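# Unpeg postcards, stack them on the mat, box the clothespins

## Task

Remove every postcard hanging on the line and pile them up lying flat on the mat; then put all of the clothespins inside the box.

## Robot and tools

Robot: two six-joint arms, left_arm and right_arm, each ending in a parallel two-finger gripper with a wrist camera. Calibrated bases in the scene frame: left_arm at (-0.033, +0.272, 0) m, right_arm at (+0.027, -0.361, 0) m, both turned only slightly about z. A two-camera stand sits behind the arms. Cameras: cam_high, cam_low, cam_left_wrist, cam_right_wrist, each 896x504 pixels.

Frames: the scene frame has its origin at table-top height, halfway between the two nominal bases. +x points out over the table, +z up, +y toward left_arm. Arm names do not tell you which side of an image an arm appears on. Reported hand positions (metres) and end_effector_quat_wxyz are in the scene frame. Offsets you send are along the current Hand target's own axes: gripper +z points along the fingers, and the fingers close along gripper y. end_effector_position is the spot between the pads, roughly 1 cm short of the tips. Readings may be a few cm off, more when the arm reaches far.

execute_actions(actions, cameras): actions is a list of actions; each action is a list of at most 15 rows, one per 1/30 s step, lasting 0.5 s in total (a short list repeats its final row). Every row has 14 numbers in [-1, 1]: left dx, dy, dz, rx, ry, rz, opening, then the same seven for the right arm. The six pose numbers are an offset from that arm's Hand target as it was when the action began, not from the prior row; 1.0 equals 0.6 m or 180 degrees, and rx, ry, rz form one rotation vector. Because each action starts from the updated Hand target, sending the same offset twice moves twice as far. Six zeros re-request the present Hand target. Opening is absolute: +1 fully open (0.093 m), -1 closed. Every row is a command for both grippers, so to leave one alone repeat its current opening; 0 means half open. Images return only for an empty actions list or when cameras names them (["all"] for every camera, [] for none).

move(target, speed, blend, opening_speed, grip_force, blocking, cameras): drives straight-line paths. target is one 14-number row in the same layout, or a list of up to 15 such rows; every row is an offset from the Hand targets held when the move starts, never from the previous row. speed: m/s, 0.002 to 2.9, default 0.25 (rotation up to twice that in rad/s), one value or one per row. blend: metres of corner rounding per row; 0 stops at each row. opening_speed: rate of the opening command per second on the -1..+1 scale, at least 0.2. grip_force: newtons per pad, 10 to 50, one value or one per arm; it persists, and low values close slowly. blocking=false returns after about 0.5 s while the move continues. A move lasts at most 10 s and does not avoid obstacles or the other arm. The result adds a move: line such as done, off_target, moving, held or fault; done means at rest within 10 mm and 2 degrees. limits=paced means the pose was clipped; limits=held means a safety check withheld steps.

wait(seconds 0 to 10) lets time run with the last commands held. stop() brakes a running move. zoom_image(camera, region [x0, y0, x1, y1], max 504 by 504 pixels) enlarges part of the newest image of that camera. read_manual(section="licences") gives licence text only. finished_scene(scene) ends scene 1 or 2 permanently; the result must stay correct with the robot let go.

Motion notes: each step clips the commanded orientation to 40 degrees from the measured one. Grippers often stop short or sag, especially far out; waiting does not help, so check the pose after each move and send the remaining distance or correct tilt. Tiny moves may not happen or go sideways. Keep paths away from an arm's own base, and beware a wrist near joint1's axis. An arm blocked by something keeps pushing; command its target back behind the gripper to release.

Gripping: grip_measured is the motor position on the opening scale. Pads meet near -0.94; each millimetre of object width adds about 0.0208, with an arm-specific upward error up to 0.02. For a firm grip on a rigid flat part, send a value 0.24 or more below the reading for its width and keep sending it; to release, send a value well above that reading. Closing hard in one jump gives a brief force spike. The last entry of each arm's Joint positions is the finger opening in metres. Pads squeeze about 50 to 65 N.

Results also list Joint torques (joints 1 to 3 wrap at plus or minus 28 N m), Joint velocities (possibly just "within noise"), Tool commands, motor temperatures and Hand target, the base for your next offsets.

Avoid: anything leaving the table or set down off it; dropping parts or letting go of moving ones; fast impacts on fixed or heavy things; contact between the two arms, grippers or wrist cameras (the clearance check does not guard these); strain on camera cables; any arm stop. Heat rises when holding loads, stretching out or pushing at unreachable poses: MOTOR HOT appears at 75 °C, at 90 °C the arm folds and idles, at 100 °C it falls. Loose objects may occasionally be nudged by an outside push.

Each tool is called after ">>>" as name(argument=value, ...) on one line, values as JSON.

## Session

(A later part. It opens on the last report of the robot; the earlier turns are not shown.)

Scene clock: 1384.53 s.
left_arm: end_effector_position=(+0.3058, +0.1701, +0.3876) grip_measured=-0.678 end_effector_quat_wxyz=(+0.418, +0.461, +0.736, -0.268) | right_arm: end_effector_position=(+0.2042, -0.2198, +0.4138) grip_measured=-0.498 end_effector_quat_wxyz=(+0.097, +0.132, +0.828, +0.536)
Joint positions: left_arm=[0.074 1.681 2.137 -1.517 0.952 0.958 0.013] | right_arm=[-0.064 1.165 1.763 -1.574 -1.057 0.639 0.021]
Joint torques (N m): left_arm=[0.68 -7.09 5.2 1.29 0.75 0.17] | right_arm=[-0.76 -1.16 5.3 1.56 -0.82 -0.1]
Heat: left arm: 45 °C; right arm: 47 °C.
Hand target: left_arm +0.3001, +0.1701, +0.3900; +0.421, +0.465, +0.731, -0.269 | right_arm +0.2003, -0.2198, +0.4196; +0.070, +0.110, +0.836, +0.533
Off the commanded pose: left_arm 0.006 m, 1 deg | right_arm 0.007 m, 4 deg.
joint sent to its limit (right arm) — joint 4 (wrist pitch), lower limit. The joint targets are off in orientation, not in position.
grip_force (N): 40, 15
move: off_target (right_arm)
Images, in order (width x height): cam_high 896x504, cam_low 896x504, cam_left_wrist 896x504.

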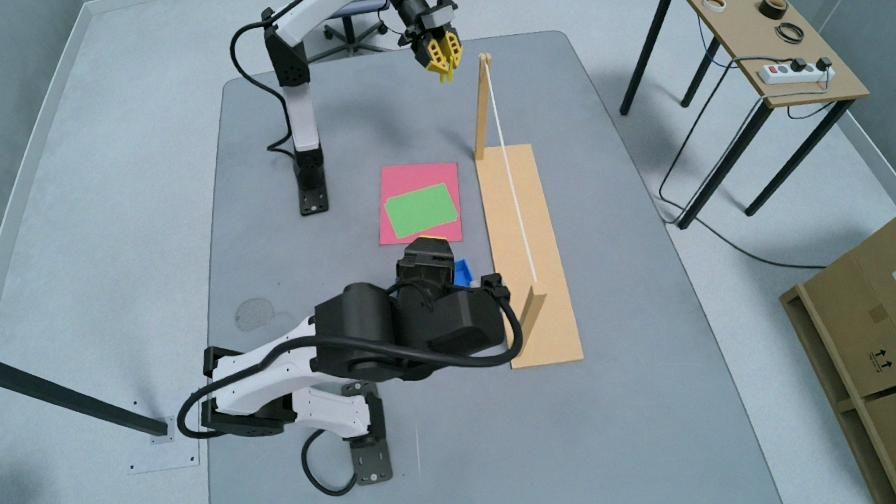

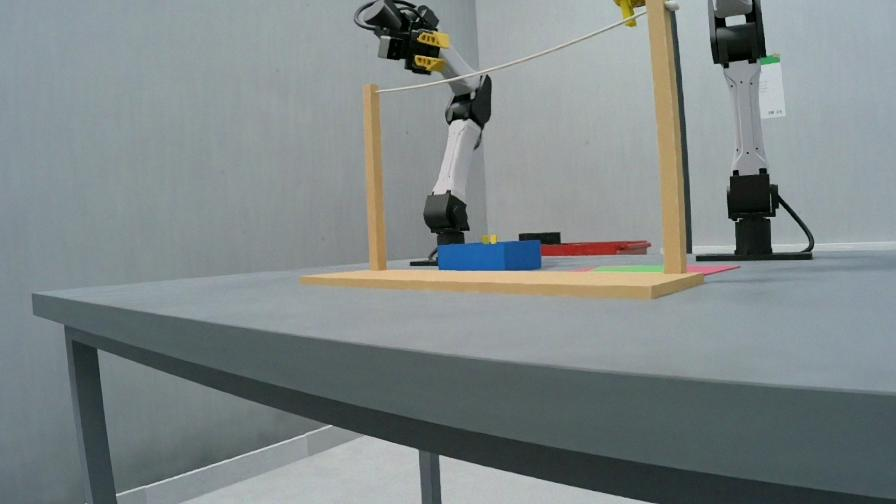

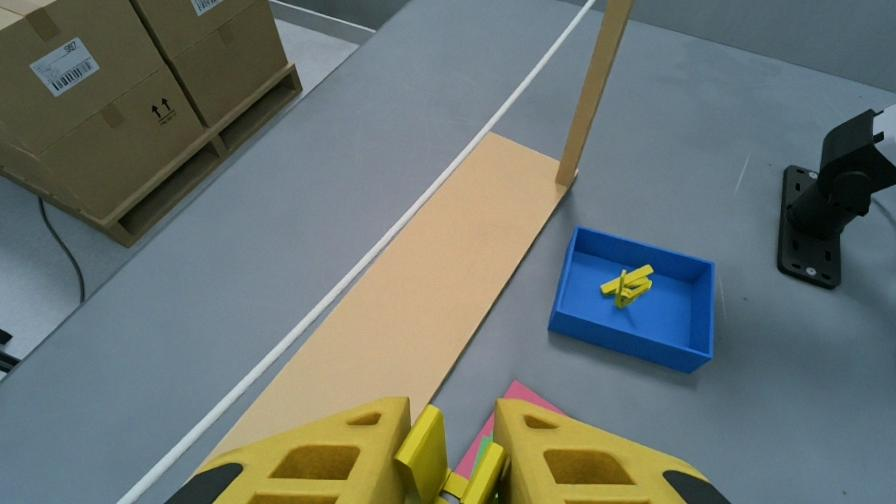

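>>> move(target=[0.1448,-0.3637,0.4827,0,0,0,-1,0,0,0,0,0,0,-0.5], speed=0.2, cameras=["cam_high","cam_low","cam_left_wrist"])

Scene clock: 1416.47 s.
left_arm: end_effector_position=(+0.1878, -0.1095, +0.1721) grip_measured=-0.679 end_effector_quat_wxyz=(+0.419, +0.473, +0.727, -0.269) | right_arm: end_effector_position=(+0.2041, -0.2197, +0.4138) grip_measured=-0.498 end_effector_quat_wxyz=(+0.097, +0.131, +0.828, +0.536)
Joint positions: left_arm=[-1.027 1.473 0.903 0.036 0.132 0.083 0.013] | right_arm=[-0.064 1.165 1.763 -1.574 -1.057 0.638 0.021]
Joint torques (N m): left_arm=[0.36 -4.96 7.69 2.49 0.09 -0.17] | right_arm=[-0.75 -1.16 5.31 1.56 -0.82 -0.1]
Motor temperatures (°C): left_arm=[31 43 45 40 30 29 33] | right_arm=[32 44 38 43 31 29 30]
Heat: left arm: 45 °C; right arm: 44 °C.
Hand target: left_arm +0.1897, -0.1100, +0.1700; +0.421, +0.465, +0.731, -0.269 | right_arm +0.2002, -0.2198, +0.4197; +0.070, +0.110, +0.836, +0.533
Off the commanded pose: left_arm 0.003 m, 1 deg | right_arm 0.007 m, 4 deg.
joint sent to its limit (right arm) — joint 4 (wrist pitch), lower limit. The joint targets are off in orientation, not in position.
grip_force (N): 40, 15
move: off_target (right_arm)
Images, in order (width x height): cam_high 896x504, cam_low 896x504, cam_left_wrist 896x504.

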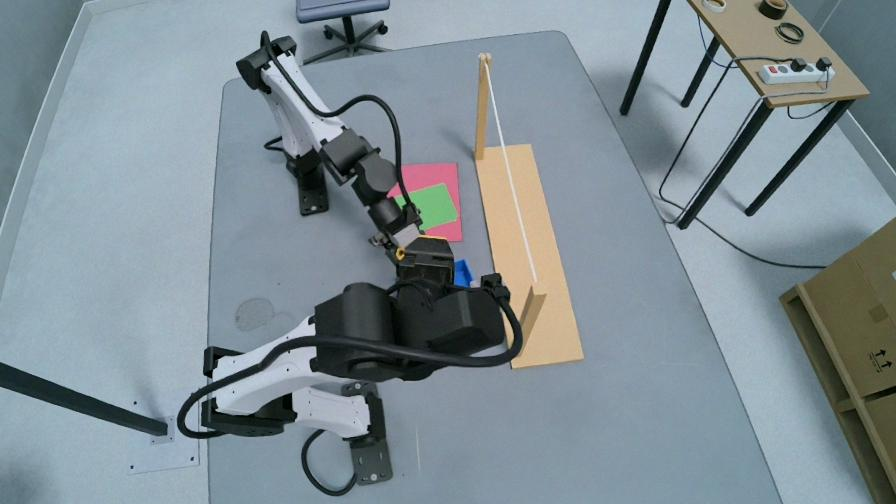

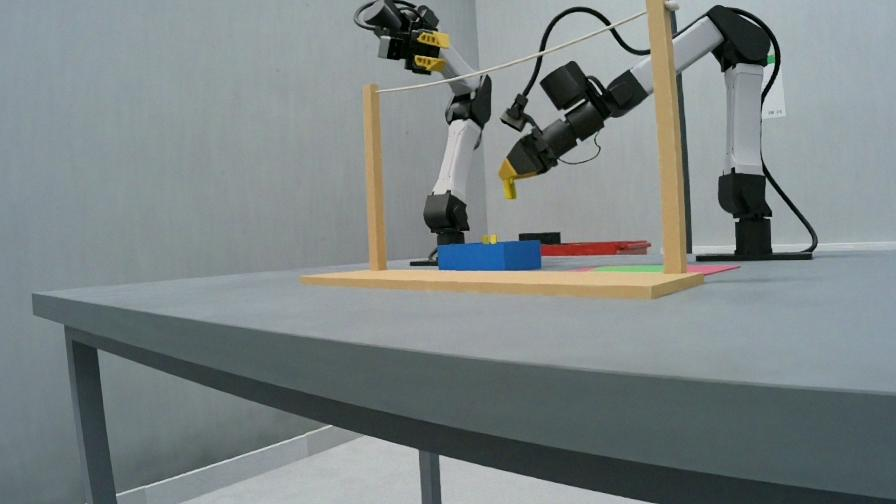

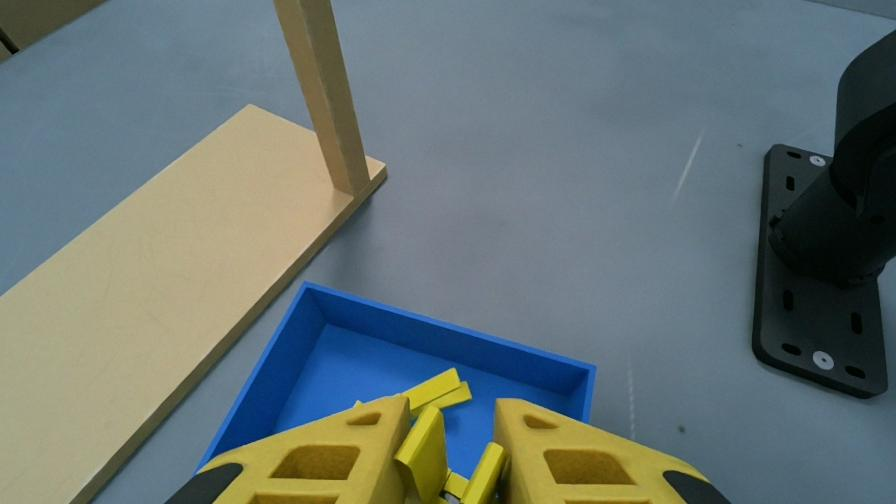

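>>> move(target=[0.1157,-0.0248,0.1065,0,0,0,-1,0,0,0,0,0,0,-0.5], speed=0.12, cameras=["cam_low","cam_left_wrist"])

>>> zoom_image(camera="cam_low", region=[400, 120, 660, 290])

Scene clock: 1442.13 s.
left_arm: end_effector_position=(+0.1846, -0.1342, +0.0794) grip_measured=-0.679 end_effector_quat_wxyz=(+0.418, +0.472, +0.728, -0.269) | right_arm: end_effector_position=(+0.2041, -0.2197, +0.4138) grip_measured=-0.498 end_effector_quat_wxyz=(+0.097, +0.131, +0.828, +0.536)
Joint positions: left_arm=[-1.079 1.75 0.765 0.451 0.085 0.054 0.013] | right_arm=[-0.064 1.165 1.763 -1.574 -1.057 0.638 0.021]
Joint torques (N m): left_arm=[-0.21 -6.39 6.56 2.53 -0.02 -0.07] | right_arm=[-0.75 -1.17 5.3 1.56 -0.82 -0.1]
Motor temperatures (°C): left_arm=[31 42 46 49 29 29 33] | right_arm=[32 43 38 42 31 29 30]
Heat: left arm: 49 °C; right arm: 43 °C.
Hand target: left_arm +0.1850, -0.1349, +0.0779; +0.421, +0.465, +0.731, -0.269 | right_arm +0.2002, -0.2198, +0.4197; +0.070, +0.110, +0.836, +0.533
Off the commanded pose: left_arm 0.002 m, 1 deg | right_arm 0.007 m, 4 deg.
joint sent to its limit (right arm) — joint 4 (wrist pitch), lower limit. The joint targets are off in orientation, not in position.
grip_force (N): 40, 15
move: off_target (right_arm)
Images, in order (width x height): cam_low 896x504, cam_left_wrist 896x504.

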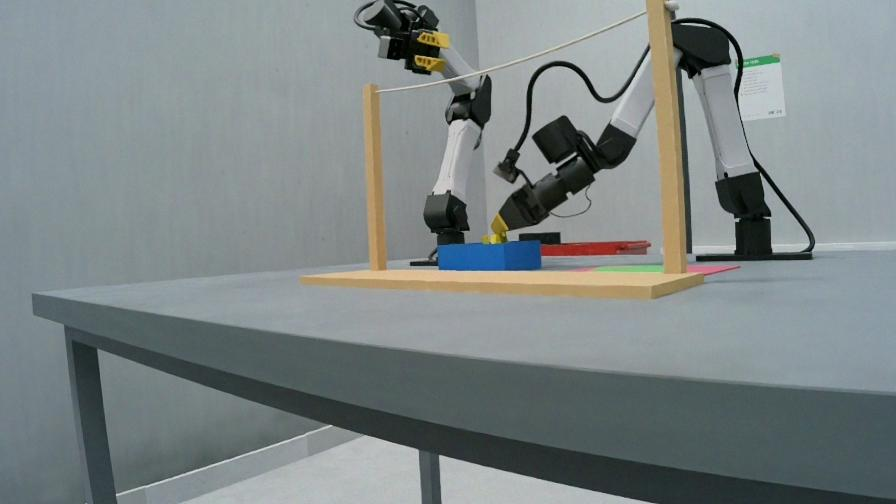

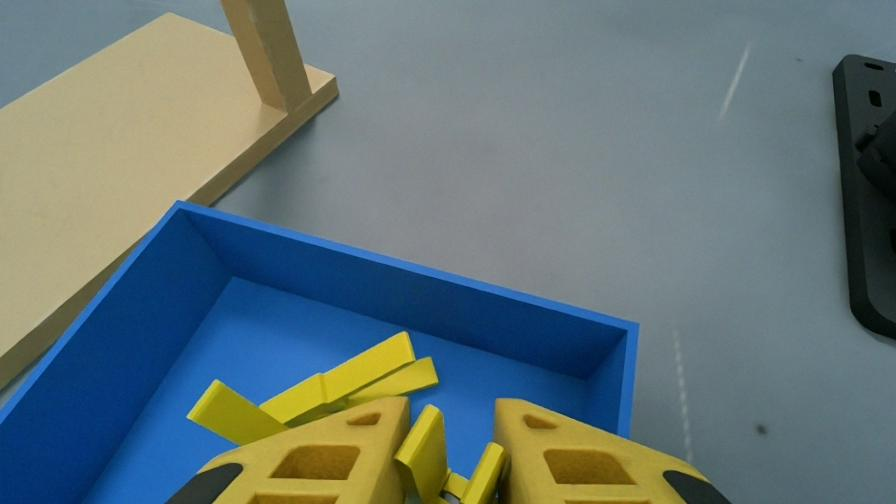

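Scaled by 1.938.

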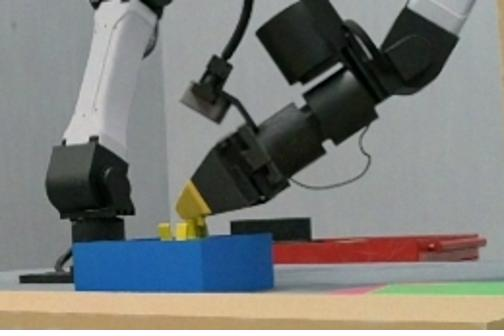

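>>> move(target=[[0.0173,0,0.01,0,0,0,-1,0,0,0,0,0,0,-0.5],[0.0173,0,0.01,0,0,0,-0.2,0,0,0,0,0,0,-0.5]], speed=0.08, opening_speed=0.6, cameras=["cam_low","cam_left_wrist"])

Scene clock: 1451.77 s.
left_arm: end_effector_position=(+0.1853, -0.1353, +0.0694) grip_measured=-0.202 end_effector_quat_wxyz=(+0.420, +0.471, +0.727, -0.270) | right_arm: end_effector_position=(+0.2041, -0.2197, +0.4138) grip_measured=-0.498 end_effector_quat_wxyz=(+0.097, +0.131, +0.828, +0.536)
Joint positions: left_arm=[-1.079 1.787 0.751 0.509 0.085 0.054 0.036] | right_arm=[-0.064 1.165 1.763 -1.574 -1.057 0.638 0.021]
Joint torques (N m): left_arm=[0.18 -6.3 6.22 2.53 0.07 -0.21] | right_arm=[-0.75 -1.16 5.3 1.56 -0.82 -0.1]
Heat: left arm: 49 °C; right arm: 43 °C.
Hand target: left_arm +0.1851, -0.1349, +0.0659; +0.421, +0.465, +0.731, -0.269 | right_arm +0.2002, -0.2198, +0.4197; +0.070, +0.110, +0.836, +0.533
Off the commanded pose: left_arm 0.004 m, 1 deg | right_arm 0.007 m, 4 deg.
joint sent to its limit (right arm) — joint 4 (wrist pitch), lower limit. The joint targets are off in orientation, not in position.
grip_force (N): 40, 15
move: off_target (right_arm)
Images, in order (width x height): cam_low 896x504, cam_left_wrist 896x504.

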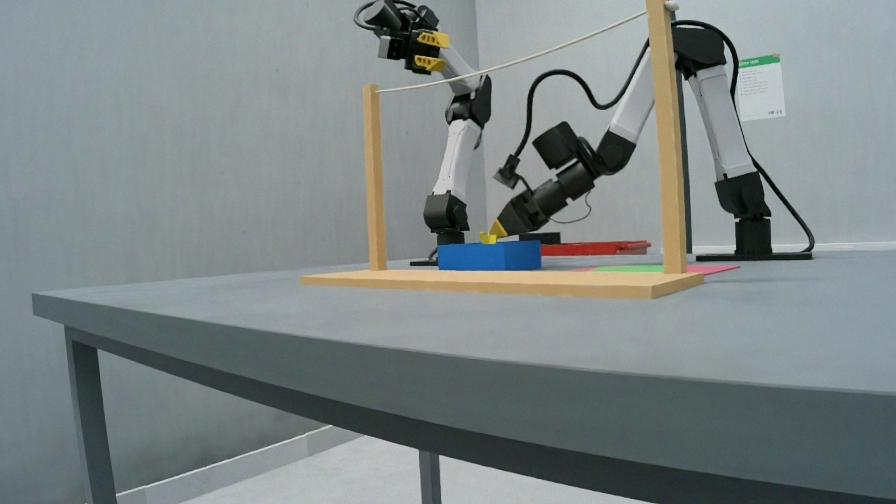

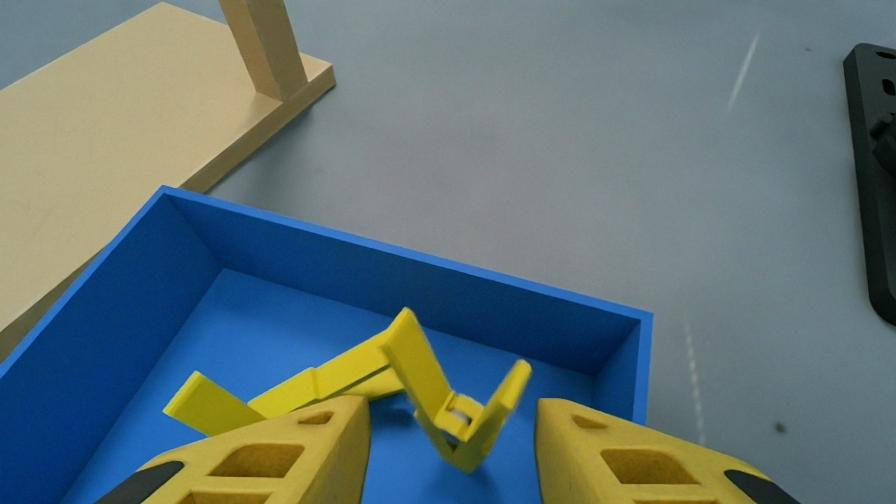

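>>> move(target=[[-0.1732,0,-0.1,0,0,0,-0.2,0,0,0,0,0,0,-0.5],[-0.2,-0.1,-0.35,0,0,0,-0.2,0,0,0,0,0,0,-0.5]], speed=0.15, blend=[0.02,0], cameras=["cam_low","cam_high","cam_left_wrist"])

>>> zoom_image(camera="cam_high", region=[340, 140, 520, 260])

>>> zoom_image(camera="cam_low", region=[400, 200, 760, 300])

Scene clock: 1464.87 s.
left_arm: end_effector_position=(+0.0790, -0.0497, +0.2643) grip_measured=-0.202 end_effector_quat_wxyz=(+0.415, +0.475, +0.730, -0.263) | right_arm: end_effector_position=(+0.2041, -0.2197, +0.4138) grip_measured=-0.498 end_effector_quat_wxyz=(+0.097, +0.131, +0.828, +0.536)
Joint positions: left_arm=[-1.335 1.043 0.996 -0.503 -0.138 -0.073 0.036] | right_arm=[-0.064 1.165 1.763 -1.574 -1.057 0.638 0.021]
Joint torques (N m): left_arm=[-0.14 -2.69 10.63 2.2 -0.04 -0.29] | right_arm=[-0.75 -1.17 5.3 1.56 -0.82 -0.1]
Heat: left arm: 51 °C; right arm: 43 °C.
Hand target: left_arm +0.0792, -0.0499, +0.2749; +0.421, +0.465, +0.731, -0.269 | right_arm +0.2002, -0.2198, +0.4197; +0.070, +0.110, +0.836, +0.533
Off the commanded pose: left_arm 0.011 m, 1 deg | right_arm 0.007 m, 4 deg.
joint sent to its limit (right arm) — joint 4 (wrist pitch), lower limit. The joint targets are off in orientation, not in position.
grip_force (N): 40, 15
move: off_target (left_arm, right_arm)
Images, in order (width x height): cam_high 896x504, cam_low 896x504, cam_left_wrist 896x504.

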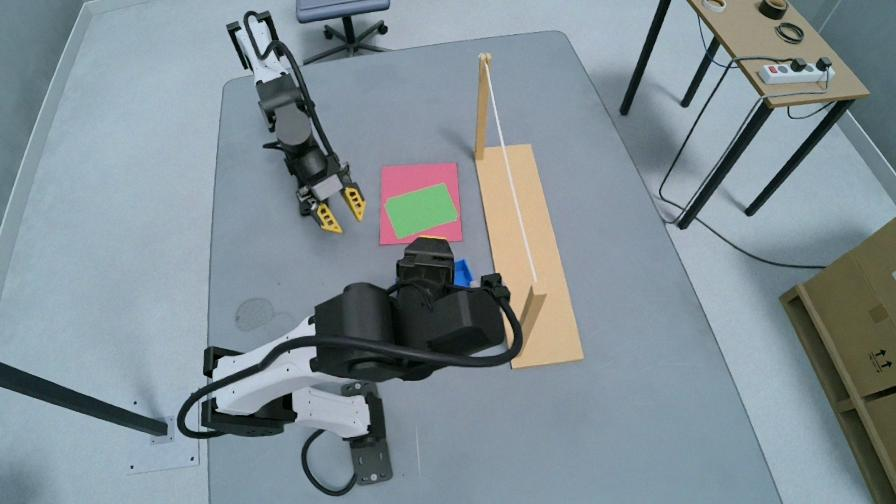

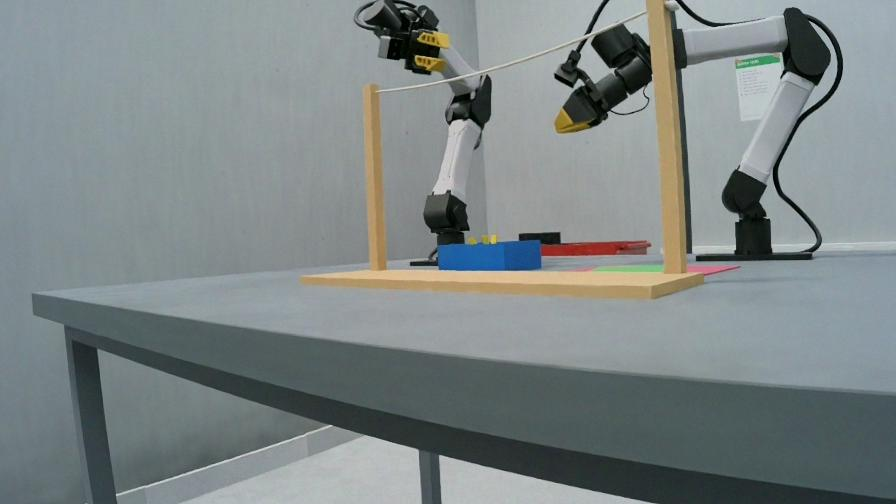

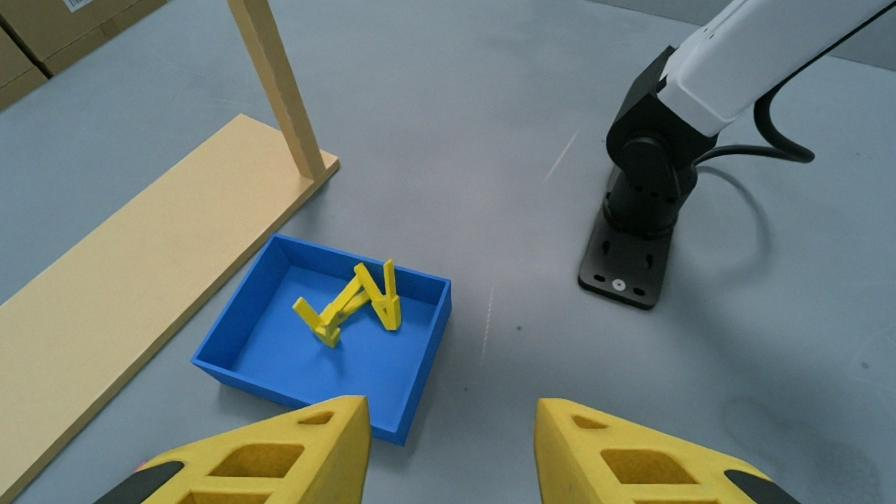

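Scaled by 2.800.

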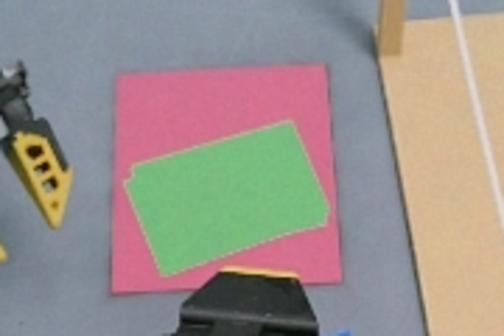

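Scaled by 1.400.

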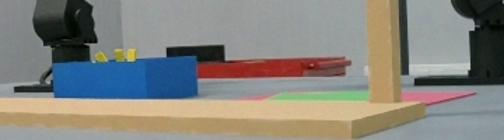

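>>> finished_scene(scene=1)

The scene is finished: the task was done.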